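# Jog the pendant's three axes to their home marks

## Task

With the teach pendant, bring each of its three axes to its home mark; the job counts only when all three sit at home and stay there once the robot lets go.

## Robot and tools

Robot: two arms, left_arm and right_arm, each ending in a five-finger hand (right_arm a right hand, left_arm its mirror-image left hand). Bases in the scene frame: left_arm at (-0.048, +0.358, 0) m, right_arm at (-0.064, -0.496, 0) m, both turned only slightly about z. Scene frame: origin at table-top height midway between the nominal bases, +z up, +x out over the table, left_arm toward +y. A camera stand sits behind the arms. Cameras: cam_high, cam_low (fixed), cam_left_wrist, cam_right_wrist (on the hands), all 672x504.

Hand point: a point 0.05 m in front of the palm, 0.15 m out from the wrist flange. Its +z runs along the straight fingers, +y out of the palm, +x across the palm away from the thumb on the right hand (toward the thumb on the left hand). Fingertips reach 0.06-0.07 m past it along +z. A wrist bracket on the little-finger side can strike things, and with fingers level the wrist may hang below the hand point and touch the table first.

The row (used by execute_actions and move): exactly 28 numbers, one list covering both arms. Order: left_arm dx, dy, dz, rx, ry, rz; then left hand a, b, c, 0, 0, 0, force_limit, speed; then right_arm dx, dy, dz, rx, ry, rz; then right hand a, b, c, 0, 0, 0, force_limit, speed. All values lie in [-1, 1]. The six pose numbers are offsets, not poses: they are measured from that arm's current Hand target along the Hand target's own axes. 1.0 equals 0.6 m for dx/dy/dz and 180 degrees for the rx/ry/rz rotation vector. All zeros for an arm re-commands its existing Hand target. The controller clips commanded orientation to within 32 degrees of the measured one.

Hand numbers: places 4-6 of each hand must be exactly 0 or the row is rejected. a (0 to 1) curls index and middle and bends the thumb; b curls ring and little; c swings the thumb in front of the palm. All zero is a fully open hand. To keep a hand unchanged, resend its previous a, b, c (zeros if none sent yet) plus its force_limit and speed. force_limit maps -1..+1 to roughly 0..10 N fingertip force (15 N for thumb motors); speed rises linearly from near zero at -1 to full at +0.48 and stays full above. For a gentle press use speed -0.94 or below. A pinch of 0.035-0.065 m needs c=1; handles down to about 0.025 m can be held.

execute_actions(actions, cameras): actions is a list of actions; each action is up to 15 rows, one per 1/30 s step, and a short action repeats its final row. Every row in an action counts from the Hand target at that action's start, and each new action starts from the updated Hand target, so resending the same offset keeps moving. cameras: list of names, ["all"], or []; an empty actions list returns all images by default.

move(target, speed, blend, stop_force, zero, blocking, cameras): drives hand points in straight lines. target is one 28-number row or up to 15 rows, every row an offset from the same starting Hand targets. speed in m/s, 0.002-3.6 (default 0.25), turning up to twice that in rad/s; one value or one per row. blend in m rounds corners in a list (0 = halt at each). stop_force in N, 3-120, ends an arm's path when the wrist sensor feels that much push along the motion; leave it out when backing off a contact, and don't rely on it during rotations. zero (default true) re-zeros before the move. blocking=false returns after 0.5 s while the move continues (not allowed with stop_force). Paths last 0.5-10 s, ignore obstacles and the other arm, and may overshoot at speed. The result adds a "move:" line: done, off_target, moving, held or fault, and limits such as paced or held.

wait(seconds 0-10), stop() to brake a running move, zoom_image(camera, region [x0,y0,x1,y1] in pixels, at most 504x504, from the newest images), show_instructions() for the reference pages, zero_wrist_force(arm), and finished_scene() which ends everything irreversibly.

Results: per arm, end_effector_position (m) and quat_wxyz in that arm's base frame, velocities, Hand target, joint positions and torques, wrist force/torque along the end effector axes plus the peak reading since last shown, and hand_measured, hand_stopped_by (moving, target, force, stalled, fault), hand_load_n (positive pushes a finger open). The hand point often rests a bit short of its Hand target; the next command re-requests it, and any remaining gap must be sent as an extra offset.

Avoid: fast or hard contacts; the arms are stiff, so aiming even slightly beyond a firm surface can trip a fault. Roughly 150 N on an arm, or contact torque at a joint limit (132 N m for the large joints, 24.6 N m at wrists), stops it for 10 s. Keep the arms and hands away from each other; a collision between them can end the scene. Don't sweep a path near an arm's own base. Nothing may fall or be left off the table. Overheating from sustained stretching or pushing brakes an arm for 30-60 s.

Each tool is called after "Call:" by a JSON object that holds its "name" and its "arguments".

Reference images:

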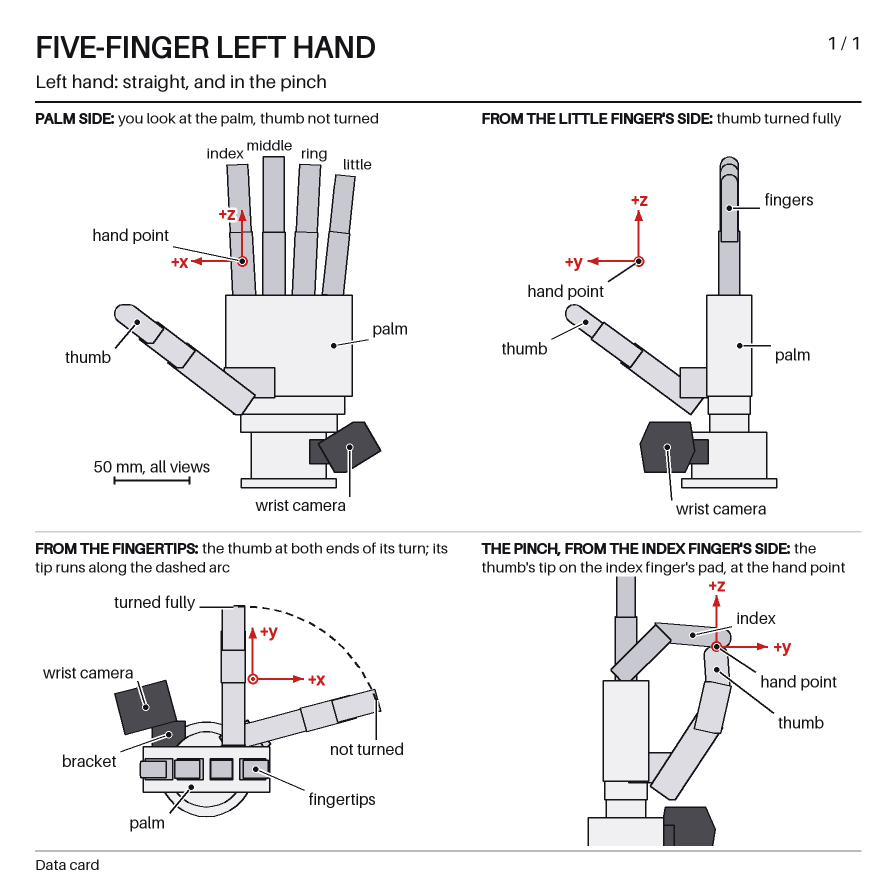

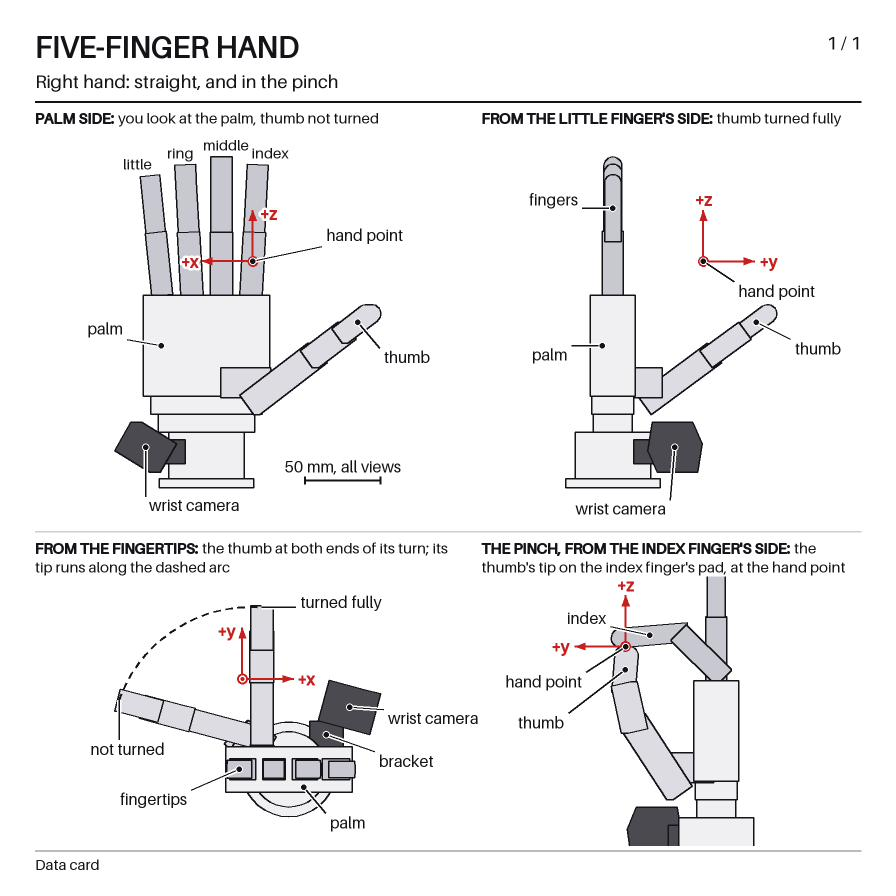

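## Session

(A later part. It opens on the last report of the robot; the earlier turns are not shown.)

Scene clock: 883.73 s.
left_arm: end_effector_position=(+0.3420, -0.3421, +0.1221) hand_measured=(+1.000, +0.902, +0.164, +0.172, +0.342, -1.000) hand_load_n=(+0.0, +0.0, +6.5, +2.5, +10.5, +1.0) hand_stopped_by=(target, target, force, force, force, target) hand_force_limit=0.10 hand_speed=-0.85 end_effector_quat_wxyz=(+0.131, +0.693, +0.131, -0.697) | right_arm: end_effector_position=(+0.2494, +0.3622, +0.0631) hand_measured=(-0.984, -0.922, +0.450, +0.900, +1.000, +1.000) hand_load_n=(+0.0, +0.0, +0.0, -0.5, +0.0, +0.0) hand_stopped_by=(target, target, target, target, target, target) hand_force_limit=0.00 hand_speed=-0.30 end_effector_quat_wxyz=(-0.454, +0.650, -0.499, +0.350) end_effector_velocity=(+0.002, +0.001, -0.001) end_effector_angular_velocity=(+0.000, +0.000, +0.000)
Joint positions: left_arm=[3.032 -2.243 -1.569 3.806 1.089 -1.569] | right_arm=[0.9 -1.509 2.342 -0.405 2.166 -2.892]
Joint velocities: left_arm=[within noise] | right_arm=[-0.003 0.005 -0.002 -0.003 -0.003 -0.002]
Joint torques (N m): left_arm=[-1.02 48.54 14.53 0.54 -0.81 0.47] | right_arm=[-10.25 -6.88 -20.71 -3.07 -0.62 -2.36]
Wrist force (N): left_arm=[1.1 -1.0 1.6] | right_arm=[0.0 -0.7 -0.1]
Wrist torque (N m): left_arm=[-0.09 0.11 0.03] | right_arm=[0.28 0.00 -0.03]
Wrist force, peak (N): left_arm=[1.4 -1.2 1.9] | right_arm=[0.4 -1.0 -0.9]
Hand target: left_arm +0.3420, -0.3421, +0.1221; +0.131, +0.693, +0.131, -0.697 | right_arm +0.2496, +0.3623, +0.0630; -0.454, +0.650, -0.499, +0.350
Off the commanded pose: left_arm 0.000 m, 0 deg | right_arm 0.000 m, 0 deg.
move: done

Call:
{"name": "move", "arguments": {"target": [0,0,0,0,0,0,0.66,0,1,0,0,0,0.1,-0.85,0.00751,-0.01229,0.03374,0,0,0,0.15,1,0,0,0,0,0,-0.3], "speed": 0.015, "stop_force": 5}}

Call:
{"name": "move", "arguments": {"target": [0,0,0,0,0,0,0.66,0,1,0,0,0,0.1,-0.85,-0.0052,0.0084,-0.023,0,0,0,0.15,1,0,0,0,0,0,-0.3], "speed": 0.1}}

Call:
{"name": "move", "arguments": {"target": [0,0,0,0,0,0,0.66,0,1,0,0,0,0.1,-0.85,0.0691,-0.072,-0.0259,0,0,0,0.15,1,0,0,0,0,0,-0.3], "speed": 0.1, "cameras": ["cam_right_wrist"]}}

Scene clock: 889.90 s.
left_arm: end_effector_position=(+0.3420, -0.3421, +0.1221) hand_measured=(+1.000, +0.902, +0.164, +0.172, +0.342, -1.000) hand_load_n=(+0.0, +0.0, +6.5, +2.5, +10.5, +1.0) hand_stopped_by=(target, target, force, force, force, target) hand_force_limit=0.10 hand_speed=-0.85 end_effector_quat_wxyz=(+0.131, +0.693, +0.131, -0.697) | right_arm: end_effector_position=(+0.2646, +0.3631, +0.0630) hand_measured=(-0.984, -0.922, +0.450, +0.900, +1.000, +1.000) hand_load_n=(+0.0, +0.0, +0.0, -0.5, +0.0, -0.5) hand_stopped_by=(target, target, target, target, target, target) hand_force_limit=0.00 hand_speed=-0.30 end_effector_quat_wxyz=(-0.454, +0.650, -0.499, +0.350)
Joint positions: left_arm=[3.032 -2.243 -1.569 3.806 1.089 -1.569] | right_arm=[0.855 -1.502 2.334 -0.415 2.126 -2.914]
Joint torques (N m): left_arm=[-1.45 47.86 15.82 0.5 -0.89 0.69] | right_arm=[7.09 -26.56 -10.49 2.02 2.38 2.41]
Wrist force (N): left_arm=[1.3 -1.1 1.7] | right_arm=[-0.1 -0.4 -6.3]
Wrist torque (N m): left_arm=[-0.11 0.09 0.04] | right_arm=[0.63 -0.07 -0.04]
Wrist force, peak (N): left_arm=[1.3 -1.2 1.9] | right_arm=[-1.1 -0.5 -17.0]
Hand target: left_arm +0.3420, -0.3421, +0.1221; +0.131, +0.693, +0.131, -0.697 | right_arm +0.2646, +0.3631, +0.0630; -0.454, +0.650, -0.499, +0.350 (not the last commanded pose)
Off the commanded pose: left_arm 0.000 m, 0 deg | right_arm 0.007 m, 0 deg.
move: contact (right_arm)

Scene clock: 890.87 s.
left_arm: end_effector_position=(+0.3420, -0.3421, +0.1221) hand_measured=(+1.000, +0.902, +0.164, +0.172, +0.342, -1.000) hand_load_n=(+0.0, -0.5, +7.0, +2.0, +10.5, +1.5) hand_stopped_by=(target, target, force, force, force, target) hand_force_limit=0.10 hand_speed=-0.85 end_effector_quat_wxyz=(+0.131, +0.693, +0.131, -0.697) | right_arm: end_effector_position=(+0.2498, +0.3623, +0.0630) hand_measured=(-0.984, -0.922, +0.450, +0.900, +1.000, +1.000) hand_load_n=(+0.0, +0.0, +0.0, +0.0, +0.0, +0.0) hand_stopped_by=(target, target, target, target, target, target) hand_force_limit=0.00 hand_speed=-0.30 end_effector_quat_wxyz=(-0.454, +0.650, -0.499, +0.350)
Joint positions: left_arm=[3.032 -2.243 -1.569 3.806 1.089 -1.569] | right_arm=[0.899 -1.508 2.342 -0.406 2.166 -2.893]
Joint torques (N m): left_arm=[-1.88 48.59 14.37 0.64 -0.72 0.76] | right_arm=[10.86 -27.79 -8.72 2.84 2.18 2.41]
Wrist force (N): left_arm=[1.1 -1.0 1.6] | right_arm=[-0.1 -0.2 0.2]
Wrist torque (N m): left_arm=[-0.09 0.10 0.03] | right_arm=[0.34 0.00 -0.13]
Wrist force, peak (N): left_arm=[1.3 -1.3 1.7] | right_arm=[-0.3 -0.5 -5.8]
Hand target: left_arm +0.3420, -0.3421, +0.1221; +0.131, +0.693, +0.131, -0.697 | right_arm +0.2496, +0.3623, +0.0630; -0.454, +0.650, -0.499, +0.350
Off the commanded pose: left_arm 0.000 m, 0 deg | right_arm 0.000 m, 0 deg.
move: done

Scene clock: 892.20 s.
left_arm: end_effector_position=(+0.3420, -0.3421, +0.1221) hand_measured=(+1.000, +0.902, +0.164, +0.172, +0.342, -1.000) hand_load_n=(+0.0, +0.0, +7.0, +2.5, +10.5, +1.0) hand_stopped_by=(target, target, force, force, force, target) hand_force_limit=0.10 hand_speed=-0.85 end_effector_quat_wxyz=(+0.131, +0.693, +0.131, -0.697) | right_arm: end_effector_position=(+0.2605, +0.3225, +0.1089) hand_measured=(-0.984, -0.922, +0.450, +0.900, +1.000, +1.000) hand_load_n=(+0.0, +0.0, +0.0, +0.0, +0.0, +0.0) hand_stopped_by=(target, target, target, target, target, target) hand_force_limit=0.00 hand_speed=-0.30 end_effector_quat_wxyz=(-0.454, +0.650, -0.499, +0.350) end_effector_velocity=(+0.000, -0.001, +0.001) end_effector_angular_velocity=(+0.001, +0.001, +0.001)
Joint positions: left_arm=[3.032 -2.243 -1.569 3.806 1.089 -1.569] | right_arm=[0.745 -1.729 2.383 -0.262 2.024 -2.964]
Joint velocities: left_arm=[within noise] | right_arm=[-0.004 -0.004 0.001 0.003 -0.005 -0.001]
Joint torques (N m): left_arm=[-1.79 48.1 14.96 0.33 -0.91 0.56] | right_arm=[-10.64 -20.92 -11.09 2.54 -1.23 -2.38]
Wrist force (N): left_arm=[1.1 -1.2 1.5] | right_arm=[0.5 -0.6 -0.3]
Wrist torque (N m): left_arm=[-0.13 0.11 0.03] | right_arm=[0.31 -0.08 -0.01]
Wrist force, peak (N): left_arm=[1.5 -1.3 1.8] | right_arm=[0.8 -0.9 -0.5]
Hand target: left_arm +0.3420, -0.3421, +0.1221; +0.131, +0.693, +0.131, -0.697 | right_arm +0.2605, +0.3224, +0.1090; -0.454, +0.650, -0.499, +0.350
Off the commanded pose: left_arm 0.000 m, 0 deg | right_arm 0.000 m, 0 deg.
move: done
camera_calibration:
cam_right_wrist: T_world_to_cam=[[-0.252397, -0.330053, -0.909594, 0.27215], [-0.753567, 0.656723, -0.029195, -0.0170864], [0.606987, 0.678071, -0.414472, -0.212247], [0, 0, 0, 1]] pos_world=[0.184645, 0.244963, 0.159077]
Images, in order (width x height): cam_right_wrist 672x504.

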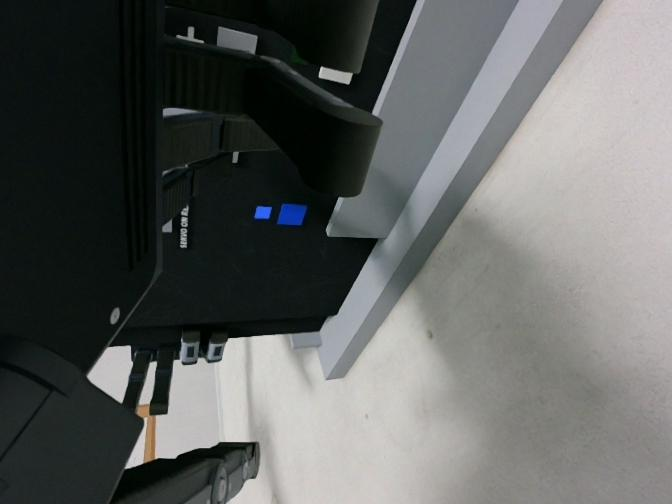

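Call:
{"name": "execute_actions", "arguments": {"actions": [[[0,0,0,0,0,0,0.66,0,1,0,0,0,0.1,-0.85,0.00019,-0.0003,0.00083,0,0,0,0.15,1,0,0,0,0,0,-0.3],[0,0,0,0,0,0,0.66,0,1,0,0,0,0.1,-0.85,0.00037,-0.00061,0.00166,0,0,0,0.15,1,0,0,0,0,0,-0.3],[0,0,0,0,0,0,0.66,0,1,0,0,0,0.1,-0.85,0.00056,-0.00091,0.00249,0,0,0,0.15,1,0,0,0,0,0,-0.3],[0,0,0,0,0,0,0.66,0,1,0,0,0,0.1,-0.85,0.00074,-0.00121,0.00332,0,0,0,0.15,1,0,0,0,0,0,-0.3],[0,0,0,0,0,0,0.66,0,1,0,0,0,0.1,-0.85,0.00093,-0.00151,0.00415,0,0,0,0.15,1,0,0,0,0,0,-0.3],[0,0,0,0,0,0,0.66,0,1,0,0,0,0.1,-0.85,0.00111,-0.00182,0.00499,0,0,0,0.15,1,0,0,0,0,0,-0.3],[0,0,0,0,0,0,0.66,0,1,0,0,0,0.1,-0.85,0.0013,-0.00212,0.00582,0,0,0,0.15,1,0,0,0,0,0,-0.3],[0,0,0,0,0,0,0.66,0,1,0,0,0,0.1,-0.85,0.00148,-0.00242,0.00665,0,0,0,0.15,1,0,0,0,0,0,-0.3],[0,0,0,0,0,0,0.66,0,1,0,0,0,0.1,-0.85,0.00167,-0.00272,0.00748,0,0,0,0.15,1,0,0,0,0,0,-0.3],[0,0,0,0,0,0,0.66,0,1,0,0,0,0.1,-0.85,0.00185,-0.00303,0.00831,0,0,0,0.15,1,0,0,0,0,0,-0.3],[0,0,0,0,0,0,0.66,0,1,0,0,0,0.1,-0.85,0.00204,-0.00333,0.00914,0,0,0,0.15,1,0,0,0,0,0,-0.3],[0,0,0,0,0,0,0.66,0,1,0,0,0,0.1,-0.85,0.00222,-0.00363,0.00997,0,0,0,0.15,1,0,0,0,0,0,-0.3]],[[0,0,0,0,0,0,0.66,0,1,0,0,0,0.1,-0.85,0,0,0,0,0,0,0.15,1,0,0,0,0,0,-0.3],[0,0,0,0,0,0,0.66,0,1,0,0,0,0.1,-0.85,0,0,0,0,0,0,0.15,1,0,0,0,0,0,-0.3],[0,0,0,0,0,0,0.66,0,1,0,0,0,0.1,-0.85,0,0,0,0,0,0,0.15,1,0,0,0,0,0,-0.3],[0,0,0,0,0,0,0.66,0,1,0,0,0,0.1,-0.85,0,0,0,0,0,0,0.15,1,0,0,0,0,0,-0.3],[0,0,0,0,0,0,0.66,0,1,0,0,0,0.1,-0.85,0,0,0,0,0,0,0.15,1,0,0,0,0,0,-0.3],[0,0,0,0,0,0,0.66,0,1,0,0,0,0.1,-0.85,0,0,0,0,0,0,0.15,1,0,0,0,0,0,-0.3],[0,0,0,0,0,0,0.66,0,1,0,0,0,0.1,-0.85,0,0,0,0,0,0,0.15,1,0,0,0,0,0,-0.3],[0,0,0,0,0,0,0.66,0,1,0,0,0,0.1,-0.85,-0.00028,0.00045,-0.00125,0,0,0,0.15,1,0,0,0,0,0,-0.3],[0,0,0,0,0,0,0.66,0,1,0,0,0,0.1,-0.85,-0.00056,0.00091,-0.00249,0,0,0,0.15,1,0,0,0,0,0,-0.3],[0,0,0,0,0,0,0.66,0,1,0,0,0,0.1,-0.85,-0.00083,0.00136,-0.00374,0,0,0,0.15,1,0,0,0,0,0,-0.3],[0,0,0,0,0,0,0.66,0,1,0,0,0,0.1,-0.85,-0.00111,0.00182,-0.00499,0,0,0,0.15,1,0,0,0,0,0,-0.3],[0,0,0,0,0,0,0.66,0,1,0,0,0,0.1,-0.85,-0.00139,0.00227,-0.00623,0,0,0,0.15,1,0,0,0,0,0,-0.3],[0,0,0,0,0,0,0.66,0,1,0,0,0,0.1,-0.85,-0.00167,0.00272,-0.00748,0,0,0,0.15,1,0,0,0,0,0,-0.3],[0,0,0,0,0,0,0.66,0,1,0,0,0,0.1,-0.85,-0.00194,0.00318,-0.00872,0,0,0,0.15,1,0,0,0,0,0,-0.3],[0,0,0,0,0,0,0.66,0,1,0,0,0,0.1,-0.85,-0.00222,0.00363,-0.00997,0,0,0,0.15,1,0,0,0,0,0,-0.3]]], "cameras": ["cam_high"]}}

Call:
{"name": "zoom_image", "arguments": {"camera": "cam_high", "region": [220, 290, 360, 370]}}

Scene clock: 910.53 s.
left_arm: end_effector_position=(+0.3420, -0.3421, +0.1221) hand_measured=(+1.000, +0.902, +0.164, +0.172, +0.342, -1.000) hand_load_n=(+0.5, +0.0, +6.5, +2.5, +10.0, +1.0) hand_stopped_by=(target, target, force, force, force, target) hand_force_limit=0.10 hand_speed=-0.85 end_effector_quat_wxyz=(+0.131, +0.693, +0.131, -0.697) | right_arm: end_effector_position=(+0.2607, +0.3224, +0.1089) hand_measured=(-0.984, -0.922, +0.450, +0.900, +1.000, +1.000) hand_load_n=(+0.0, +0.0, +0.0, +0.0, +0.0, +0.0) hand_stopped_by=(target, target, target, target, target, target) hand_force_limit=0.00 hand_speed=-0.30 end_effector_quat_wxyz=(-0.454, +0.650, -0.499, +0.350)
Joint positions: left_arm=[3.032 -2.243 -1.569 3.806 1.089 -1.569] | right_arm=[0.743 -1.729 2.383 -0.262 2.023 -2.964]
Joint torques (N m): left_arm=[-2.03 48.29 15.28 0.51 -0.99 0.52] | right_arm=[9.71 -21.2 -11.31 2.5 1.82 2.49]
Wrist force (N): left_arm=[1.5 -1.1 1.6] | right_arm=[0.4 -0.5 -0.5]
Wrist torque (N m): left_arm=[-0.11 0.06 0.05] | right_arm=[0.34 -0.06 -0.11]
Wrist force, peak (N): left_arm=[1.3 -1.4 1.9] | right_arm=[-0.6 -0.8 -10.7]
Hand target: left_arm +0.3420, -0.3421, +0.1221; +0.131, +0.693, +0.131, -0.697 | right_arm +0.2605, +0.3224, +0.1090; -0.454, +0.650, -0.499, +0.350
Off the commanded pose: left_arm 0.000 m, 0 deg | right_arm 0.000 m, 0 deg.
Images, in order (width x height): cam_high 672x504.

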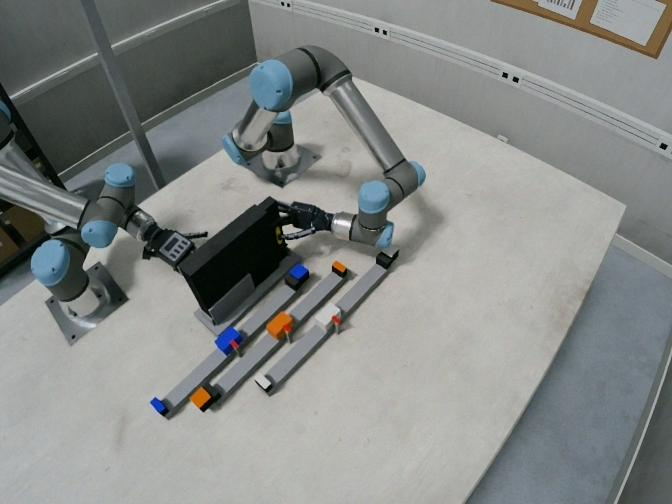

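Scaled by 3.600.

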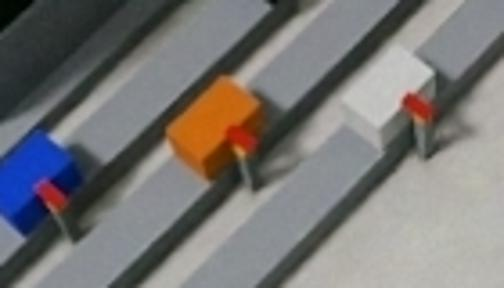

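Call:
{"name": "move", "arguments": {"target": [[0,0,0,0,0,0,0.66,0,1,0,0,0,0.1,-0.85,-0.00273,0.00447,-0.01227,0,0,0,0.15,1,0,0,0,0,0,-0.3],[0,0,0,0,0,0,0.66,0,1,0,0,0,0.1,-0.85,0.0057,0.0772,0.0122,0,0,0,0.15,1,0,0,0,0,0,-0.3]], "speed": 0.1, "blend": [0.005,0]}}

Call:
{"name": "move", "arguments": {"target": [0,0,0,0,0,0,0.66,0,1,0,0,0,0.1,-0.85,0.00751,-0.01229,0.03374,0,0,0,0.15,1,0,0,0,0,0,-0.3], "speed": 0.015, "stop_force": 5}}

Call:
{"name": "move", "arguments": {"target": [0,0,0,0,0,0,0.66,0,1,0,0,0,0.1,-0.85,-0.0048,0.0078,-0.0215,0,0,0,0.15,1,0,0,0,0,0,-0.3], "speed": 0.1}}

Call:
{"name": "move", "arguments": {"target": [0,0,0,0,0,0,0.66,0,1,0,0,0,0.1,-0.85,0.07,-0.071,-0.0273,0,0,0,0.15,1,0,0,0,0,0,-0.3], "speed": 0.1, "cameras": ["cam_right_wrist"]}}

Scene clock: 917.93 s.
left_arm: end_effector_position=(+0.3420, -0.3421, +0.1221) hand_measured=(+1.000, +0.902, +0.164, +0.172, +0.342, -1.000) hand_load_n=(+0.0, +0.0, +7.0, +2.5, +10.5, +1.0) hand_stopped_by=(target, target, force, force, force, target) hand_force_limit=0.10 hand_speed=-0.85 end_effector_quat_wxyz=(+0.131, +0.693, +0.131, -0.697) | right_arm: end_effector_position=(+0.2527, +0.3167, +0.0630) hand_measured=(-0.984, -0.922, +0.450, +0.900, +1.000, +1.000) hand_load_n=(+0.0, +0.0, +0.0, +0.0, +0.0, +0.0) hand_stopped_by=(target, target, target, target, target, target) hand_force_limit=0.00 hand_speed=-0.30 end_effector_quat_wxyz=(-0.454, +0.650, -0.499, +0.350)
Joint positions: left_arm=[3.032 -2.243 -1.569 3.806 1.089 -1.569] | right_arm=[0.75 -1.641 2.469 -0.434 2.029 -2.961]
Joint torques (N m): left_arm=[-2.23 48.08 15.68 0.39 -0.92 0.6] | right_arm=[-11.8 -2.53 -8.92 -3.49 -1.02 -2.27]
Wrist force (N): left_arm=[1.4 -1.1 1.4] | right_arm=[0.1 -0.8 -0.5]
Wrist torque (N m): left_arm=[-0.09 0.05 0.04] | right_arm=[0.26 0.00 -0.02]
Wrist force, peak (N): left_arm=[1.6 -1.3 1.7] | right_arm=[0.4 -1.2 -0.9]
Hand target: left_arm +0.3420, -0.3421, +0.1221; +0.131, +0.693, +0.131, -0.697 | right_arm +0.2527, +0.3167, +0.0629; -0.454, +0.650, -0.499, +0.350
Off the commanded pose: left_arm 0.000 m, 0 deg | right_arm 0.000 m, 0 deg.
move: done; blend cut to 0.004 m at target 1

Scene clock: 920.13 s.
left_arm: end_effector_position=(+0.3420, -0.3421, +0.1221) hand_measured=(+1.000, +0.902, +0.164, +0.172, +0.342, -1.000) hand_load_n=(+0.0, +0.0, +7.0, +3.0, +10.5, +1.0) hand_stopped_by=(target, target, force, force, force, target) hand_force_limit=0.10 hand_speed=-0.85 end_effector_quat_wxyz=(+0.131, +0.693, +0.131, -0.697) | right_arm: end_effector_position=(+0.2667, +0.3174, +0.0629) hand_measured=(-0.984, -0.922, +0.450, +0.900, +1.000, +1.000) hand_load_n=(+0.0, +0.0, +0.0, -0.5, +0.0, -0.5) hand_stopped_by=(target, target, target, target, target, target) hand_force_limit=0.00 hand_speed=-0.30 end_effector_quat_wxyz=(-0.454, +0.650, -0.499, +0.350)
Joint positions: left_arm=[3.032 -2.243 -1.569 3.806 1.089 -1.569] | right_arm=[0.706 -1.631 2.458 -0.442 1.989 -2.98]
Joint torques (N m): left_arm=[-2.37 48.79 15.78 0.39 -0.94 0.55] | right_arm=[7.74 -22.2 -10.33 1.99 2.29 2.42]
Wrist force (N): left_arm=[1.4 -0.9 3.2] | right_arm=[-0.2 -0.5 -6.3]
Wrist torque (N m): left_arm=[-0.13 0.10 0.04] | right_arm=[0.61 -0.03 -0.05]
Wrist force, peak (N): left_arm=[1.5 -1.2 3.2] | right_arm=[-0.9 -0.7 -17.0]
Hand target: left_arm +0.3420, -0.3421, +0.1221; +0.131, +0.693, +0.131, -0.697 | right_arm +0.2667, +0.3174, +0.0629; -0.454, +0.650, -0.499, +0.350 (not the last commanded pose)
Off the commanded pose: left_arm 0.000 m, 0 deg | right_arm 0.008 m, 0 deg.
move: contact (right_arm)

Scene clock: 921.10 s.
left_arm: end_effector_position=(+0.3420, -0.3421, +0.1221) hand_measured=(+1.000, +0.902, +0.164, +0.172, +0.342, -1.000) hand_load_n=(+0.0, +0.0, +7.0, +2.5, +10.5, +1.0) hand_stopped_by=(target, target, force, force, force, target) hand_force_limit=0.10 hand_speed=-0.85 end_effector_quat_wxyz=(+0.131, +0.693, +0.131, -0.697) | right_arm: end_effector_position=(+0.2529, +0.3167, +0.0630) hand_measured=(-0.984, -0.922, +0.450, +0.900, +1.000, +1.000) hand_load_n=(+0.0, +0.0, +0.0, +0.0, +0.0, -0.5) hand_stopped_by=(target, target, target, target, target, target) hand_force_limit=0.00 hand_speed=-0.30 end_effector_quat_wxyz=(-0.454, +0.650, -0.499, +0.350)
Joint positions: left_arm=[3.032 -2.243 -1.569 3.806 1.089 -1.569] | right_arm=[0.75 -1.641 2.469 -0.435 2.029 -2.962]
Joint torques (N m): left_arm=[-2.49 48.75 15.22 0.55 -0.89 0.49] | right_arm=[9.99 -21.63 -8.48 2.16 1.81 2.55]
Wrist force (N): left_arm=[1.2 -1.0 1.7] | right_arm=[0.1 -0.4 -0.3]
Wrist torque (N m): left_arm=[-0.10 0.11 0.03] | right_arm=[0.32 0.01 -0.11]
Wrist force, peak (N): left_arm=[1.5 -0.9 3.3] | right_arm=[-0.4 -0.4 -6.0]
Hand target: left_arm +0.3420, -0.3421, +0.1221; +0.131, +0.693, +0.131, -0.697 | right_arm +0.2527, +0.3167, +0.0630; -0.454, +0.650, -0.499, +0.350
Off the commanded pose: left_arm 0.000 m, 0 deg | right_arm 0.000 m, 0 deg.
move: done

Scene clock: 922.57 s.
left_arm: end_effector_position=(+0.3420, -0.3421, +0.1221) hand_measured=(+1.000, +0.902, +0.164, +0.172, +0.342, -1.000) hand_load_n=(+0.0, +0.0, +7.0, +2.5, +10.0, +1.0) hand_stopped_by=(target, target, force, force, force, target) hand_force_limit=0.10 hand_speed=-0.85 end_effector_quat_wxyz=(+0.131, +0.693, +0.131, -0.697) | right_arm: end_effector_position=(+0.2628, +0.2760, +0.1086) hand_measured=(-0.984, -0.922, +0.450, +0.900, +1.000, +1.000) hand_load_n=(+0.0, +0.0, +0.0, +0.0, +0.0, +0.0) hand_stopped_by=(target, target, target, target, target, target) hand_force_limit=0.00 hand_speed=-0.30 end_effector_quat_wxyz=(-0.454, +0.650, -0.499, +0.350)
Joint positions: left_arm=[3.032 -2.243 -1.569 3.806 1.089 -1.569] | right_arm=[0.528 -1.901 2.497 -0.233 1.823 -3.049]
Joint torques (N m): left_arm=[-1.82 48.1 15.32 0.38 -1.07 0.52] | right_arm=[-12.96 -12.9 -11.87 2.36 -0.89 -2.28]
Wrist force (N): left_arm=[1.4 -1.3 1.7] | right_arm=[-0.3 -0.2 -0.1]
Wrist torque (N m): left_arm=[-0.14 0.07 0.05] | right_arm=[0.34 0.04 0.01]
Wrist force, peak (N): left_arm=[1.3 -1.2 2.2] | right_arm=[0.7 -0.6 -0.6]
Hand target: left_arm +0.3420, -0.3421, +0.1221; +0.131, +0.693, +0.131, -0.697 | right_arm +0.2628, +0.2760, +0.1087; -0.454, +0.650, -0.499, +0.350
Off the commanded pose: left_arm 0.000 m, 0 deg | right_arm 0.000 m, 0 deg.
move: done
camera_calibration:
cam_right_wrist: T_world_to_cam=[[-0.25248, -0.330099, -0.909554, 0.257253], [-0.753475, 0.656827, -0.0292237, 0.0150794], [0.607066, 0.677947, -0.414557, -0.18224], [0, 0, 0, 1]] pos_world=[0.186945, 0.198564, 0.158877]
Images, in order (width x height): cam_right_wrist 672x504.

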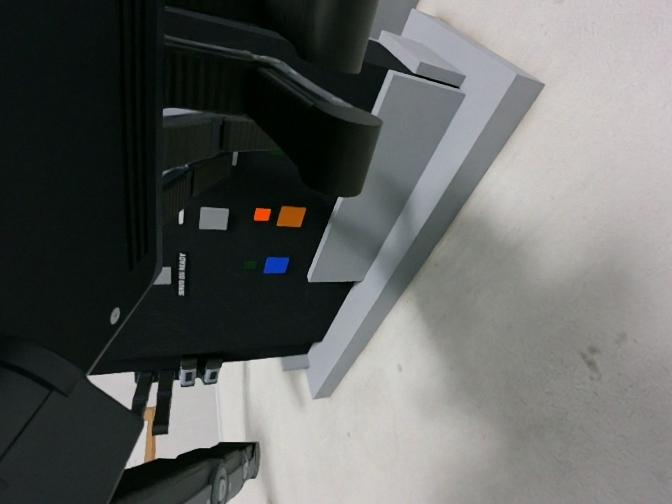

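Call:
{"name": "execute_actions", "arguments": {"actions": [[[0,0,0,0,0,0,0.66,0,1,0,0,0,0.1,-0.85,0.00018,-0.00029,0.00081,0,0,0,0.15,1,0,0,0,0,0,-0.3],[0,0,0,0,0,0,0.66,0,1,0,0,0,0.1,-0.85,0.00036,-0.00059,0.00161,0,0,0,0.15,1,0,0,0,0,0,-0.3],[0,0,0,0,0,0,0.66,0,1,0,0,0,0.1,-0.85,0.00054,-0.00088,0.00242,0,0,0,0.15,1,0,0,0,0,0,-0.3],[0,0,0,0,0,0,0.66,0,1,0,0,0,0.1,-0.85,0.00072,-0.00117,0.00322,0,0,0,0.15,1,0,0,0,0,0,-0.3],[0,0,0,0,0,0,0.66,0,1,0,0,0,0.1,-0.85,0.0009,-0.00147,0.00403,0,0,0,0.15,1,0,0,0,0,0,-0.3],[0,0,0,0,0,0,0.66,0,1,0,0,0,0.1,-0.85,0.00107,-0.00176,0.00483,0,0,0,0.15,1,0,0,0,0,0,-0.3],[0,0,0,0,0,0,0.66,0,1,0,0,0,0.1,-0.85,0.00125,-0.00205,0.00564,0,0,0,0.15,1,0,0,0,0,0,-0.3],[0,0,0,0,0,0,0.66,0,1,0,0,0,0.1,-0.85,0.00143,-0.00235,0.00644,0,0,0,0.15,1,0,0,0,0,0,-0.3],[0,0,0,0,0,0,0.66,0,1,0,0,0,0.1,-0.85,0.00161,-0.00264,0.00725,0,0,0,0.15,1,0,0,0,0,0,-0.3],[0,0,0,0,0,0,0.66,0,1,0,0,0,0.1,-0.85,0.00179,-0.00293,0.00805,0,0,0,0.15,1,0,0,0,0,0,-0.3],[0,0,0,0,0,0,0.66,0,1,0,0,0,0.1,-0.85,0.00197,-0.00323,0.00886,0,0,0,0.15,1,0,0,0,0,0,-0.3],[0,0,0,0,0,0,0.66,0,1,0,0,0,0.1,-0.85,0.00215,-0.00352,0.00966,0,0,0,0.15,1,0,0,0,0,0,-0.3]],[[0,0,0,0,0,0,0.66,0,1,0,0,0,0.1,-0.85,0,0,0,0,0,0,0.15,1,0,0,0,0,0,-0.3],[0,0,0,0,0,0,0.66,0,1,0,0,0,0.1,-0.85,0,0,0,0,0,0,0.15,1,0,0,0,0,0,-0.3],[0,0,0,0,0,0,0.66,0,1,0,0,0,0.1,-0.85,0,0,0,0,0,0,0.15,1,0,0,0,0,0,-0.3],[0,0,0,0,0,0,0.66,0,1,0,0,0,0.1,-0.85,0,0,0,0,0,0,0.15,1,0,0,0,0,0,-0.3],[0,0,0,0,0,0,0.66,0,1,0,0,0,0.1,-0.85,0,0,0,0,0,0,0.15,1,0,0,0,0,0,-0.3],[0,0,0,0,0,0,0.66,0,1,0,0,0,0.1,-0.85,0,0,0,0,0,0,0.15,1,0,0,0,0,0,-0.3],[0,0,0,0,0,0,0.66,0,1,0,0,0,0.1,-0.85,0,0,0,0,0,0,0.15,1,0,0,0,0,0,-0.3],[0,0,0,0,0,0,0.66,0,1,0,0,0,0.1,-0.85,0,0,0,0,0,0,0.15,1,0,0,0,0,0,-0.3],[0,0,0,0,0,0,0.66,0,1,0,0,0,0.1,-0.85,0,0,0,0,0,0,0.15,1,0,0,0,0,0,-0.3],[0,0,0,0,0,0,0.66,0,1,0,0,0,0.1,-0.85,0,0,0,0,0,0,0.15,1,0,0,0,0,0,-0.3],[0,0,0,0,0,0,0.66,0,1,0,0,0,0.1,-0.85,0,0,0,0,0,0,0.15,1,0,0,0,0,0,-0.3],[0,0,0,0,0,0,0.66,0,1,0,0,0,0.1,-0.85,-0.00027,0.00044,-0.00121,0,0,0,0.15,1,0,0,0,0,0,-0.3],[0,0,0,0,0,0,0.66,0,1,0,0,0,0.1,-0.85,-0.00054,0.00088,-0.00241,0,0,0,0.15,1,0,0,0,0,0,-0.3],[0,0,0,0,0,0,0.66,0,1,0,0,0,0.1,-0.85,-0.00081,0.00132,-0.00362,0,0,0,0.15,1,0,0,0,0,0,-0.3],[0,0,0,0,0,0,0.66,0,1,0,0,0,0.1,-0.85,-0.00108,0.00176,-0.00483,0,0,0,0.15,1,0,0,0,0,0,-0.3]],[[0,0,0,0,0,0,0.66,0,1,0,0,0,0.1,-0.85,-0.00027,0.00044,-0.00121,0,0,0,0.15,1,0,0,0,0,0,-0.3],[0,0,0,0,0,0,0.66,0,1,0,0,0,0.1,-0.85,-0.00054,0.00088,-0.00241,0,0,0,0.15,1,0,0,0,0,0,-0.3],[0,0,0,0,0,0,0.66,0,1,0,0,0,0.1,-0.85,-0.00081,0.00132,-0.00362,0,0,0,0.15,1,0,0,0,0,0,-0.3],[0,0,0,0,0,0,0.66,0,1,0,0,0,0.1,-0.85,-0.00108,0.00176,-0.00483,0,0,0,0.15,1,0,0,0,0,0,-0.3]]], "cameras": ["cam_high"]}}

Call:
{"name": "zoom_image", "arguments": {"camera": "cam_high", "region": [220, 290, 360, 370]}}

Scene clock: 942.23 s.
left_arm: end_effector_position=(+0.3420, -0.3421, +0.1221) hand_measured=(+1.000, +0.902, +0.164, +0.172, +0.342, -1.000) hand_load_n=(+0.0, +0.0, +7.0, +2.5, +10.5, +1.0) hand_stopped_by=(target, target, force, force, force, target) hand_force_limit=0.10 hand_speed=-0.85 end_effector_quat_wxyz=(+0.131, +0.693, +0.131, -0.697) | right_arm: end_effector_position=(+0.2629, +0.2760, +0.1087) hand_measured=(-0.984, -0.922, +0.450, +0.900, +1.000, +1.000) hand_load_n=(+0.0, +0.0, -0.5, +0.0, +0.0, +0.0) hand_stopped_by=(target, target, target, target, target, target) hand_force_limit=0.00 hand_speed=-0.30 end_effector_quat_wxyz=(-0.454, +0.650, -0.499, +0.350)
Joint positions: left_arm=[3.032 -2.243 -1.569 3.806 1.089 -1.569] | right_arm=[0.527 -1.902 2.497 -0.233 1.822 -3.049]
Joint torques (N m): left_arm=[-2.86 48.16 15.27 0.49 -1.15 0.56] | right_arm=[9.65 -14.07 -11.59 2.23 2.1 2.46]
Wrist force (N): left_arm=[1.2 -1.1 2.0] | right_arm=[-0.1 -0.5 -0.3]
Wrist torque (N m): left_arm=[-0.13 0.09 0.04] | right_arm=[0.31 0.02 -0.10]
Wrist force, peak (N): left_arm=[1.3 -0.9 3.5] | right_arm=[-0.7 -0.2 -10.5]
Hand target: left_arm +0.3420, -0.3421, +0.1221; +0.131, +0.693, +0.131, -0.697 | right_arm +0.2628, +0.2760, +0.1087; -0.454, +0.650, -0.499, +0.350
Off the commanded pose: left_arm 0.000 m, 0 deg | right_arm 0.000 m, 0 deg.
Images, in order (width x height): cam_high 672x504.

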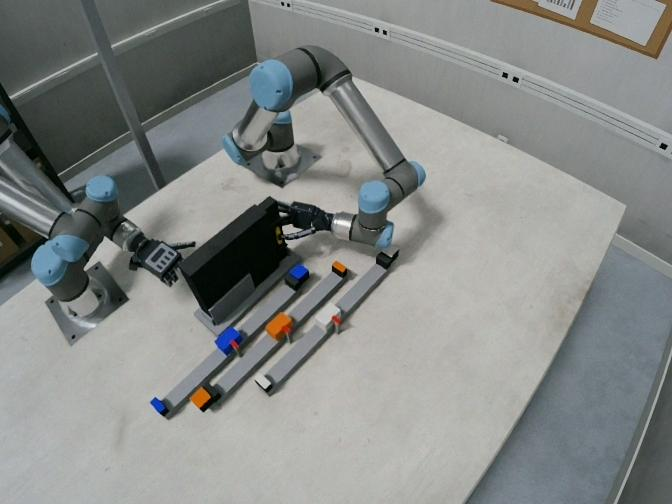

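Scaled by 3.600.

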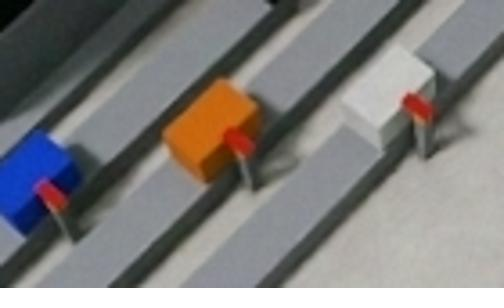

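Call:
{"name": "move", "arguments": {"target": [[0,0,0,0,0,0,0.66,0,1,0,0,0,0.1,-0.85,-0.0045,-0.0909,-0.1469,0,0,0,0.15,1,0,0,0,0,0,-0.3],[0,0,0,0,0,0,0.66,0,1,0,0,0,0.1,-0.85,0.0148,-0.4493,-0.2829,0,0,0,0.15,1,0,0,0,0,0,-0.3],[0,0,0,0,0,0,0.66,0,1,0,0,0,0.1,-0.85,0.0131,-0.6263,0.0572,-0.19,0.076,-0.042,0.15,1,0,0,0,0,0,-0.3],[0,0,0,0,0,0,0.66,0,1,0,0,0,0.1,-0.85,-0.0726,-0.3954,0.3491,-0.3169,0.1267,-0.0703,0.15,1,0,0,0,0,0,-0.3]], "speed": 0.25, "blend": [0.03, 0.05, 0.05, 0], "cameras": ["cam_right_wrist"]}}

Scene clock: 957.47 s.
left_arm: end_effector_position=(+0.3420, -0.3421, +0.1221) hand_measured=(+1.000, +0.902, +0.164, +0.172, +0.342, -1.000) hand_load_n=(+0.0, +0.0, +7.0, +2.5, +10.0, +1.0) hand_stopped_by=(target, target, force, force, force, target) hand_force_limit=0.10 hand_speed=-0.85 end_effector_quat_wxyz=(+0.131, +0.693, +0.131, -0.697) | right_arm: end_effector_position=(+0.5191, +0.3887, +0.2587) hand_measured=(-0.984, -0.922, +0.450, +0.900, +1.000, +1.000) hand_load_n=(+0.0, +0.0, +0.0, +0.0, -0.5, +0.0) hand_stopped_by=(target, target, target, target, target, target) hand_force_limit=0.00 hand_speed=-0.30 end_effector_quat_wxyz=(-0.032, +0.753, -0.605, +0.256) end_effector_velocity=(+0.001, +0.000, +0.000) end_effector_angular_velocity=(+0.002, -0.002, +0.001)
Joint positions: left_arm=[3.032 -2.243 -1.569 3.806 1.089 -1.569] | right_arm=[0.545 -0.488 0.035 1.767 2.03 -2.874]
Joint velocities: left_arm=[within noise] | right_arm=[-0.001 0.002 -0.005 -0.001 -0.001 -0.001]
Joint torques (N m): left_arm=[-2.59 47.38 15.71 0.58 -1.44 0.22] | right_arm=[-9.95 -43.43 -24.06 -0.85 -0.59 -2.15]
Wrist force (N): left_arm=[1.2 -1.2 1.8] | right_arm=[0.6 -0.3 0.1]
Wrist torque (N m): left_arm=[-0.13 0.09 0.04] | right_arm=[0.06 -0.01 -0.01]
Wrist force, peak (N): left_arm=[1.6 -1.2 2.0] | right_arm=[0.3 -1.0 -1.3]
Hand target: left_arm +0.3420, -0.3421, +0.1221; +0.131, +0.693, +0.131, -0.697 | right_arm +0.5205, +0.3898, +0.2594; +0.051, +0.756, -0.609, +0.233
Off the commanded pose: left_arm 0.000 m, 0 deg | right_arm 0.002 m, 10 deg.
elbow stopped short (right arm): the move would have taken joint 3 (elbow) straighter than the controller allows.
move: off_target (right_arm)
camera_calibration:
cam_right_wrist: T_world_to_cam=[[-0.829987, -0.492526, -0.261802, 0.690982], [-0.527631, 0.845495, 0.0821211, -0.0808023], [0.180905, 0.206294, -0.961621, 0.194014], [0, 0, 0, 1]] pos_world=[0.495774, 0.36862, 0.374104]
Images, in order (width x height): cam_right_wrist 672x504.

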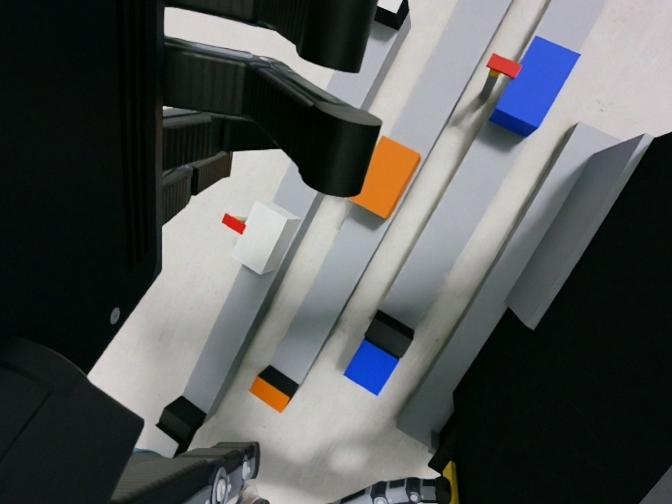

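Call:
{"name": "zoom_image", "arguments": {"camera": "cam_right_wrist", "region": [195, 190, 275, 250]}}

Call:
{"name": "zoom_image", "arguments": {"camera": "cam_right_wrist", "region": [465, 35, 545, 95]}}

Call:
{"name": "move", "arguments": {"target": [0,0,0,0,0,0,0.66,0,1,0,0,0,0.1,-0.85,0.09,0.01,0.0317,0,0,0,0.15,1,0,0,0,0,0,-0.3], "speed": 0.2, "cameras": ["cam_right_wrist"]}}

Scaled by 6.300.

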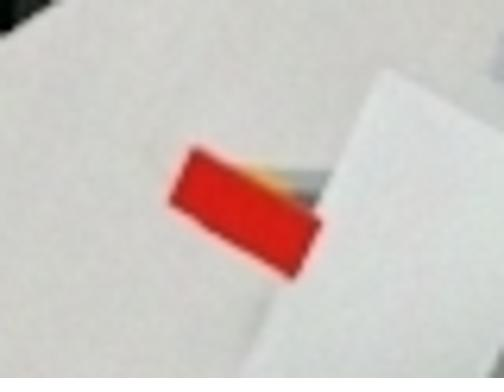

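Scaled by 6.300.

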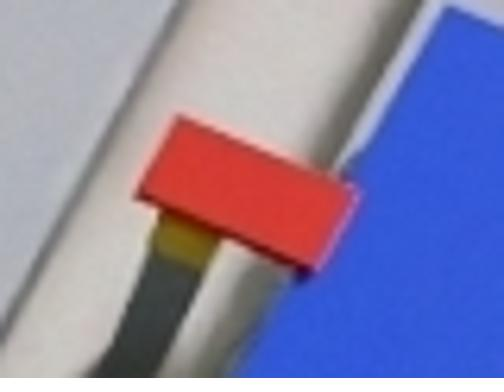

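Scene clock: 960.93 s.
left_arm: end_effector_position=(+0.3420, -0.3421, +0.1221) hand_measured=(+1.000, +0.902, +0.164, +0.172, +0.342, -1.000) hand_load_n=(+0.0, +0.0, +6.5, +2.5, +10.5, +1.0) hand_stopped_by=(target, target, force, force, force, target) hand_force_limit=0.10 hand_speed=-0.85 end_effector_quat_wxyz=(+0.131, +0.693, +0.131, -0.697) | right_arm: end_effector_position=(+0.5271, +0.3323, +0.2630) hand_measured=(-0.984, -0.922, +0.450, +0.900, +1.000, +1.000) hand_load_n=(+0.0, +0.0, +0.0, +0.0, +0.0, +0.0) hand_stopped_by=(target, target, target, target, target, target) hand_force_limit=0.00 hand_speed=-0.30 end_effector_quat_wxyz=(+0.028, +0.756, -0.608, +0.241)
Joint positions: left_arm=[3.032 -2.243 -1.569 3.806 1.089 -1.569] | right_arm=[0.467 -0.479 0.035 1.854 2.037 -2.928]
Joint torques (N m): left_arm=[-3.19 47.06 15.95 0.66 -1.54 0.29] | right_arm=[-11.93 -42.47 -23.36 5.01 2.4 -2.21]
Wrist force (N): left_arm=[1.4 -1.1 1.7] | right_arm=[0.6 -0.3 -0.1]
Wrist torque (N m): left_arm=[-0.10 0.07 0.04] | right_arm=[0.02 0.00 0.01]
Wrist force, peak (N): left_arm=[1.6 -1.0 2.0] | right_arm=[1.3 -0.2 0.3]
Hand target: left_arm +0.3420, -0.3421, +0.1221; +0.131, +0.693, +0.131, -0.697 | right_arm +0.5283, +0.3329, +0.2637; +0.051, +0.756, -0.609, +0.233
Off the commanded pose: left_arm 0.000 m, 0 deg | right_arm 0.002 m, 3 deg.
elbow stopped short (right arm): the move would have taken joint 3 (elbow) straighter than the controller allows.
move: off_target (right_arm)
camera_calibration:
cam_right_wrist: T_world_to_cam=[[-0.864938, -0.480251, -0.145742, 0.654792], [-0.493181, 0.86715, 0.0694488, -0.0512448], [0.093027, 0.131946, -0.986882, 0.286016], [0, 0, 0, 1]] pos_world=[0.514474, 0.321162, 0.381253]
Images, in order (width x height): cam_right_wrist 672x504.

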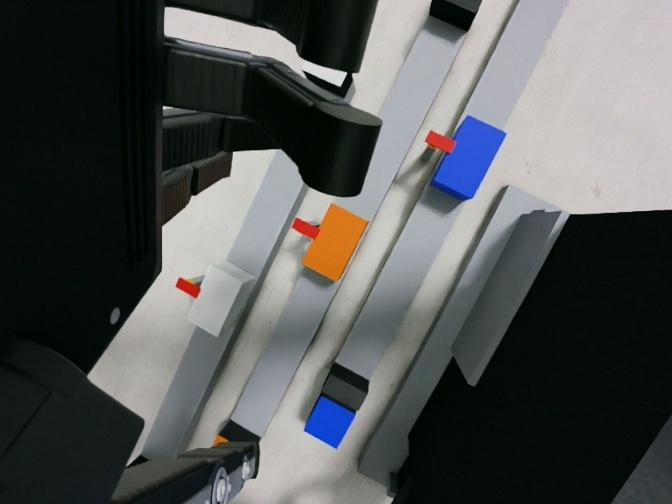

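Call:
{"name": "zoom_image", "arguments": {"camera": "cam_right_wrist", "region": [265, 195, 345, 255]}}

Call:
{"name": "zoom_image", "arguments": {"camera": "cam_right_wrist", "region": [400, 110, 480, 170]}}

Call:
{"name": "move", "arguments": {"target": [0,0,0,0,0,0,0.66,0,1,0,0,0,0.1,-0.85,0.1315,0.0137,0.0454,0,0,0,0.15,1,0,0,0,0,0,-0.3], "speed": 0.2, "cameras": ["cam_right_wrist"]}}

Scaled by 6.300.

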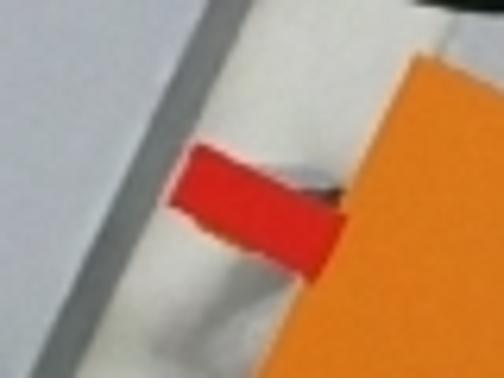

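Scaled by 6.300.

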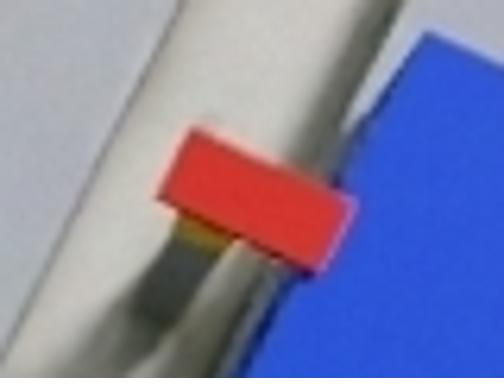

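Scene clock: 968.27 s.
left_arm: end_effector_position=(+0.3420, -0.3421, +0.1221) hand_measured=(+1.000, +0.902, +0.164, +0.172, +0.342, -1.000) hand_load_n=(+0.0, +0.0, +7.0, +2.5, +10.5, +1.0) hand_stopped_by=(target, target, force, force, force, target) hand_force_limit=0.10 hand_speed=-0.85 end_effector_quat_wxyz=(+0.131, +0.693, +0.131, -0.697) | right_arm: end_effector_position=(+0.5402, +0.2502, +0.2706) hand_measured=(-0.984, -0.922, +0.450, +0.900, +1.000, +1.000) hand_load_n=(+0.0, +0.0, +0.0, +0.0, +0.0, +0.0) hand_stopped_by=(target, target, target, target, target, target) hand_force_limit=0.00 hand_speed=-0.30 end_effector_quat_wxyz=(+0.052, +0.756, -0.609, +0.233) end_effector_velocity=(+0.001, +0.000, +0.001) end_effector_angular_velocity=(+0.002, -0.005, +0.001)
Joint positions: left_arm=[3.032 -2.243 -1.569 3.806 1.089 -1.569] | right_arm=[0.339 -0.69 0.429 1.662 2.023 -3.056]
Joint velocities: left_arm=[within noise] | right_arm=[0 -0.003 0.002 -0.005 0 -0.001]
Joint torques (N m): left_arm=[-3.46 46.37 16.65 0.73 -1.32 0.19] | right_arm=[-10.52 -59.45 -11.24 -0.87 -0.43 -2.11]
Wrist force (N): left_arm=[1.3 -0.7 2.0] | right_arm=[0.7 0.2 -0.3]
Wrist torque (N m): left_arm=[-0.07 0.09 0.03] | right_arm=[0.10 0.01 0.02]
Wrist force, peak (N): left_arm=[1.4 -1.2 2.1] | right_arm=[1.7 -0.2 0.6]
Hand target: left_arm +0.3420, -0.3421, +0.1221; +0.131, +0.693, +0.131, -0.697 | right_arm +0.5402, +0.2502, +0.2706; +0.051, +0.756, -0.609, +0.233
Off the commanded pose: left_arm 0.000 m, 0 deg | right_arm 0.000 m, 0 deg.
move: done
camera_calibration:
cam_right_wrist: T_world_to_cam=[[-0.876128, -0.472065, -0.0977464, 0.618812], [-0.479136, 0.875062, 0.0685298, 0.0165413], [0.0531836, 0.106875, -0.992849, 0.332572], [0, 0, 0, 1]] pos_world=[0.532397, 0.242101, 0.389546]
Images, in order (width x height): cam_right_wrist 672x504.

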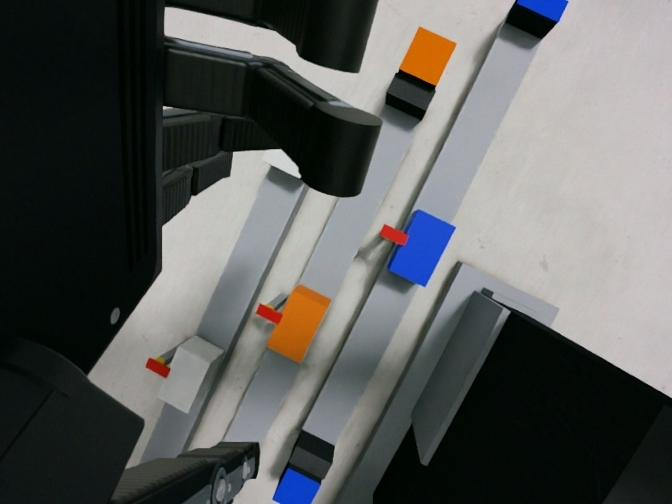

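Call:
{"name": "zoom_image", "arguments": {"camera": "cam_right_wrist", "region": [355, 205, 435, 265]}}

Call:
{"name": "zoom_image", "arguments": {"camera": "cam_right_wrist", "region": [235, 280, 315, 340]}}

Call:
{"name": "zoom_image", "arguments": {"camera": "cam_right_wrist", "region": [125, 335, 205, 395]}}

Scaled by 6.300.

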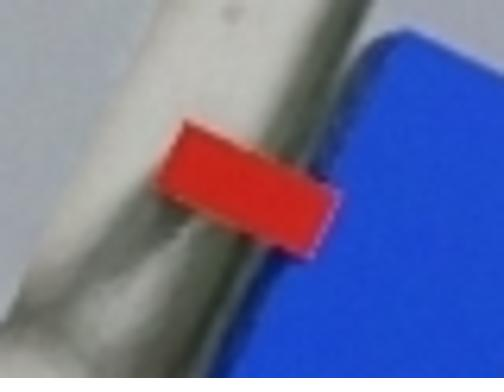

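Scaled by 6.300.

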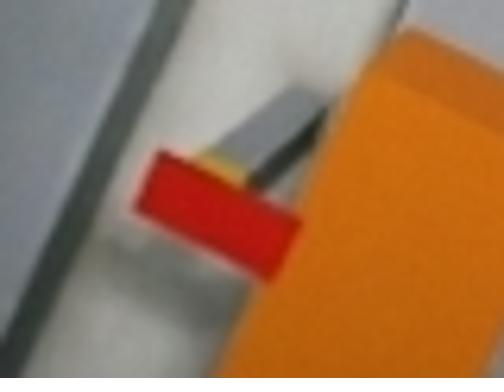

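Scaled by 6.300.

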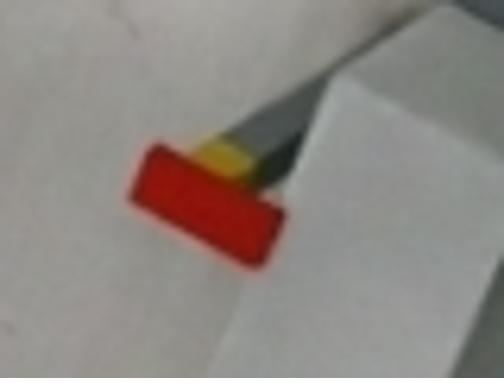

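Call:
{"name": "move", "arguments": {"target": [0,0,0,0,0,0,0.25,0,1,0,0,0,0.1,-0.7,0,0,0,0,0,0,0.15,1,0,0,0,0,0,-0.3]}}

Call:
{"name": "move", "arguments": {"target": [0,0,0,0,0,0,0,0,1,0,0,0,0.1,-0.4,0,0,0,0,0,0,0.15,1,0,0,0,0,0,-0.3], "cameras": ["cam_high", "cam_left_wrist"]}}

Scene clock: 994.03 s.
left_arm: end_effector_position=(+0.3420, -0.3421, +0.1221) hand_measured=(+1.000, +0.962, +0.650, +0.500, +0.462, -1.000) hand_load_n=(+0.0, +0.0, +0.0, +0.0, +0.0, +0.5) hand_stopped_by=(target, target, target, target, target, target) hand_force_limit=0.10 hand_speed=-0.70 end_effector_quat_wxyz=(+0.131, +0.693, +0.131, -0.697) | right_arm: end_effector_position=(+0.5402, +0.2502, +0.2706) hand_measured=(-0.984, -0.922, +0.450, +0.900, +1.000, +1.000) hand_load_n=(+0.0, +0.0, +0.5, +0.0, +0.0, +0.0) hand_stopped_by=(target, target, target, target, target, target) hand_force_limit=0.00 hand_speed=-0.30 end_effector_quat_wxyz=(+0.051, +0.756, -0.609, +0.233)
Joint positions: left_arm=[3.032 -2.243 -1.569 3.806 1.089 -1.569] | right_arm=[0.339 -0.69 0.429 1.662 2.023 -3.056]
Joint torques (N m): left_arm=[-3.66 46.68 17.21 -1.45 1.28 0.03] | right_arm=[-12.19 -60.22 -12.35 -0.69 -0.57 -2.28]
Wrist force (N): left_arm=[0.0 0.1 0.0] | right_arm=[0.5 0.1 -0.1]
Wrist torque (N m): left_arm=[-0.05 0.02 -0.01] | right_arm=[0.07 0.02 0.01]
Wrist force, peak (N): left_arm=[0.1 -0.6 -2.8] | right_arm=[1.0 0.2 0.5]
Hand target: left_arm +0.3420, -0.3421, +0.1221; +0.131, +0.693, +0.131, -0.697 | right_arm +0.5402, +0.2502, +0.2706; +0.051, +0.756, -0.609, +0.233
Off the commanded pose: left_arm 0.000 m, 0 deg | right_arm 0.000 m, 0 deg.
move: done

Scene clock: 994.63 s.
left_arm: end_effector_position=(+0.3420, -0.3421, +0.1221) hand_measured=(+1.000, +1.000, +1.000, +1.000, +0.650, -1.000) hand_load_n=(+0.0, +0.0, +0.0, +0.0, +0.0, +0.5) hand_stopped_by=(target, target, target, target, target, target) hand_force_limit=0.10 hand_speed=-0.40 end_effector_quat_wxyz=(+0.131, +0.693, +0.131, -0.697) | right_arm: end_effector_position=(+0.5402, +0.2502, +0.2706) hand_measured=(-0.984, -0.922, +0.450, +0.900, +1.000, +1.000) hand_load_n=(+0.0, +0.0, +0.0, +0.0, +0.0, +0.0) hand_stopped_by=(target, target, target, target, target, target) hand_force_limit=0.00 hand_speed=-0.30 end_effector_quat_wxyz=(+0.051, +0.756, -0.609, +0.233)
Joint positions: left_arm=[3.032 -2.243 -1.569 3.806 1.089 -1.569] | right_arm=[0.339 -0.69 0.429 1.662 2.023 -3.056]
Joint torques (N m): left_arm=[-3.5 46.65 16.94 -3.02 0.6 -0.09] | right_arm=[-11.51 -59.05 -12.4 -0.63 -0.4 -2.24]
Wrist force (N): left_arm=[-0.2 0.2 0.3] | right_arm=[0.8 0.3 0.2]
Wrist torque (N m): left_arm=[-0.05 0.06 -0.02] | right_arm=[0.11 -0.02 0.03]
Wrist force, peak (N): left_arm=[-0.2 0.2 0.3] | right_arm=[1.1 -0.1 0.5]
Hand target: left_arm +0.3420, -0.3421, +0.1221; +0.131, +0.693, +0.131, -0.697 | right_arm +0.5402, +0.2502, +0.2706; +0.051, +0.756, -0.609, +0.233
Off the commanded pose: left_arm 0.000 m, 0 deg | right_arm 0.000 m, 0 deg.
move: done
camera_calibration:
cam_left_wrist: T_world_to_cam=[[-0.360332, 0.886874, -0.289164, 0.463914], [0.560379, -0.0420183, -0.82717, -0.103861], [-0.745745, -0.460097, -0.481845, 0.269398], [0, 0, 0, 1]] pos_world=[0.426267, -0.291848, 0.178045]
Images, in order (width x height): cam_high 672x504, cam_left_wrist 672x504.

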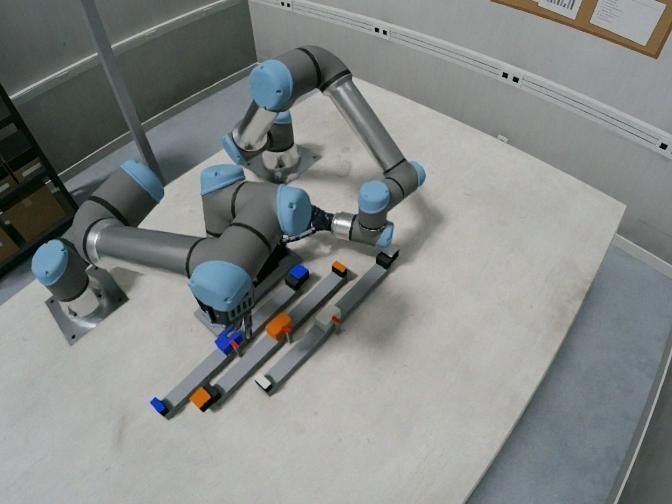

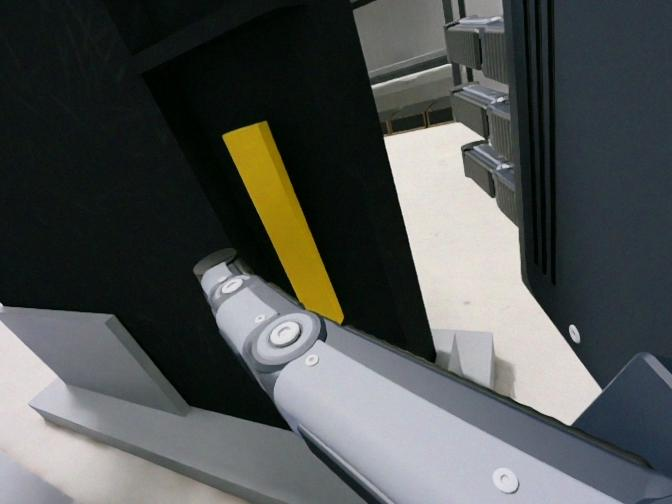

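Call:
{"name": "move", "arguments": {"target": [0,-0.2,-0.0695,0,0,0,0,0,1,0,0,0,0.1,-0.4,0,0,0,0,0,0,0.15,1,0,0,0,0,0,-0.3], "speed": 0.1, "stop_force": 12, "cameras": ["cam_high", "cam_right_wrist"]}}

Scene clock: 1000.03 s.
left_arm: end_effector_position=(+0.3372, -0.2152, +0.1220) hand_measured=(+1.000, +1.000, +1.000, +1.000, +0.650, -1.000) hand_load_n=(+0.0, +0.0, +0.0, +0.0, +0.0, +0.5) hand_stopped_by=(target, target, target, target, target, target) hand_force_limit=0.10 hand_speed=-0.40 end_effector_quat_wxyz=(+0.131, +0.693, +0.131, -0.697) | right_arm: end_effector_position=(+0.5402, +0.2502, +0.2706) hand_measured=(-0.984, -0.922, +0.450, +0.900, +1.000, +1.000) hand_load_n=(+0.0, +0.5, +0.0, +0.0, +0.0, +0.0) hand_stopped_by=(target, target, target, target, target, target) hand_force_limit=0.00 hand_speed=-0.30 end_effector_quat_wxyz=(+0.051, +0.756, -0.609, +0.233)
Joint positions: left_arm=[3.262 -2.18 -1.685 3.86 1.319 -1.57] | right_arm=[0.339 -0.69 0.429 1.662 2.023 -3.056]
Joint torques (N m): left_arm=[6.99 48.53 7.19 0.59 1.26 -2.64] | right_arm=[-11.94 -59.46 -12.89 -0.53 -0.21 -2.25]
Wrist force (N): left_arm=[0.0 0.1 -0.1] | right_arm=[0.7 0.0 0.1]
Wrist torque (N m): left_arm=[-0.05 0.02 0.20] | right_arm=[0.05 -0.01 0.01]
Wrist force, peak (N): left_arm=[0.0 0.7 0.1] | right_arm=[1.2 -0.1 0.2]
Hand target: left_arm +0.3372, -0.2152, +0.1220; +0.131, +0.693, +0.131, -0.697 | right_arm +0.5402, +0.2502, +0.2706; +0.051, +0.756, -0.609, +0.233
Off the commanded pose: left_arm 0.000 m, 0 deg | right_arm 0.000 m, 0 deg.
move: done
camera_calibration:
cam_right_wrist: T_world_to_cam=[[-0.876074, -0.472117, -0.0979737, 0.618884], [-0.479212, 0.875021, 0.0685131, 0.0165977], [0.0533828, 0.106973, -0.992828, 0.332434], [0, 0, 0, 1]] pos_world=[0.532396, 0.242101, 0.389547]
Images, in order (width x height): cam_high 672x504, cam_right_wrist 672x504.

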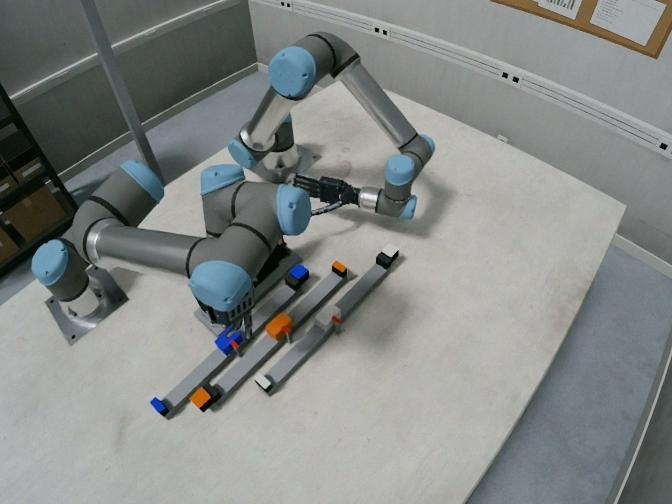

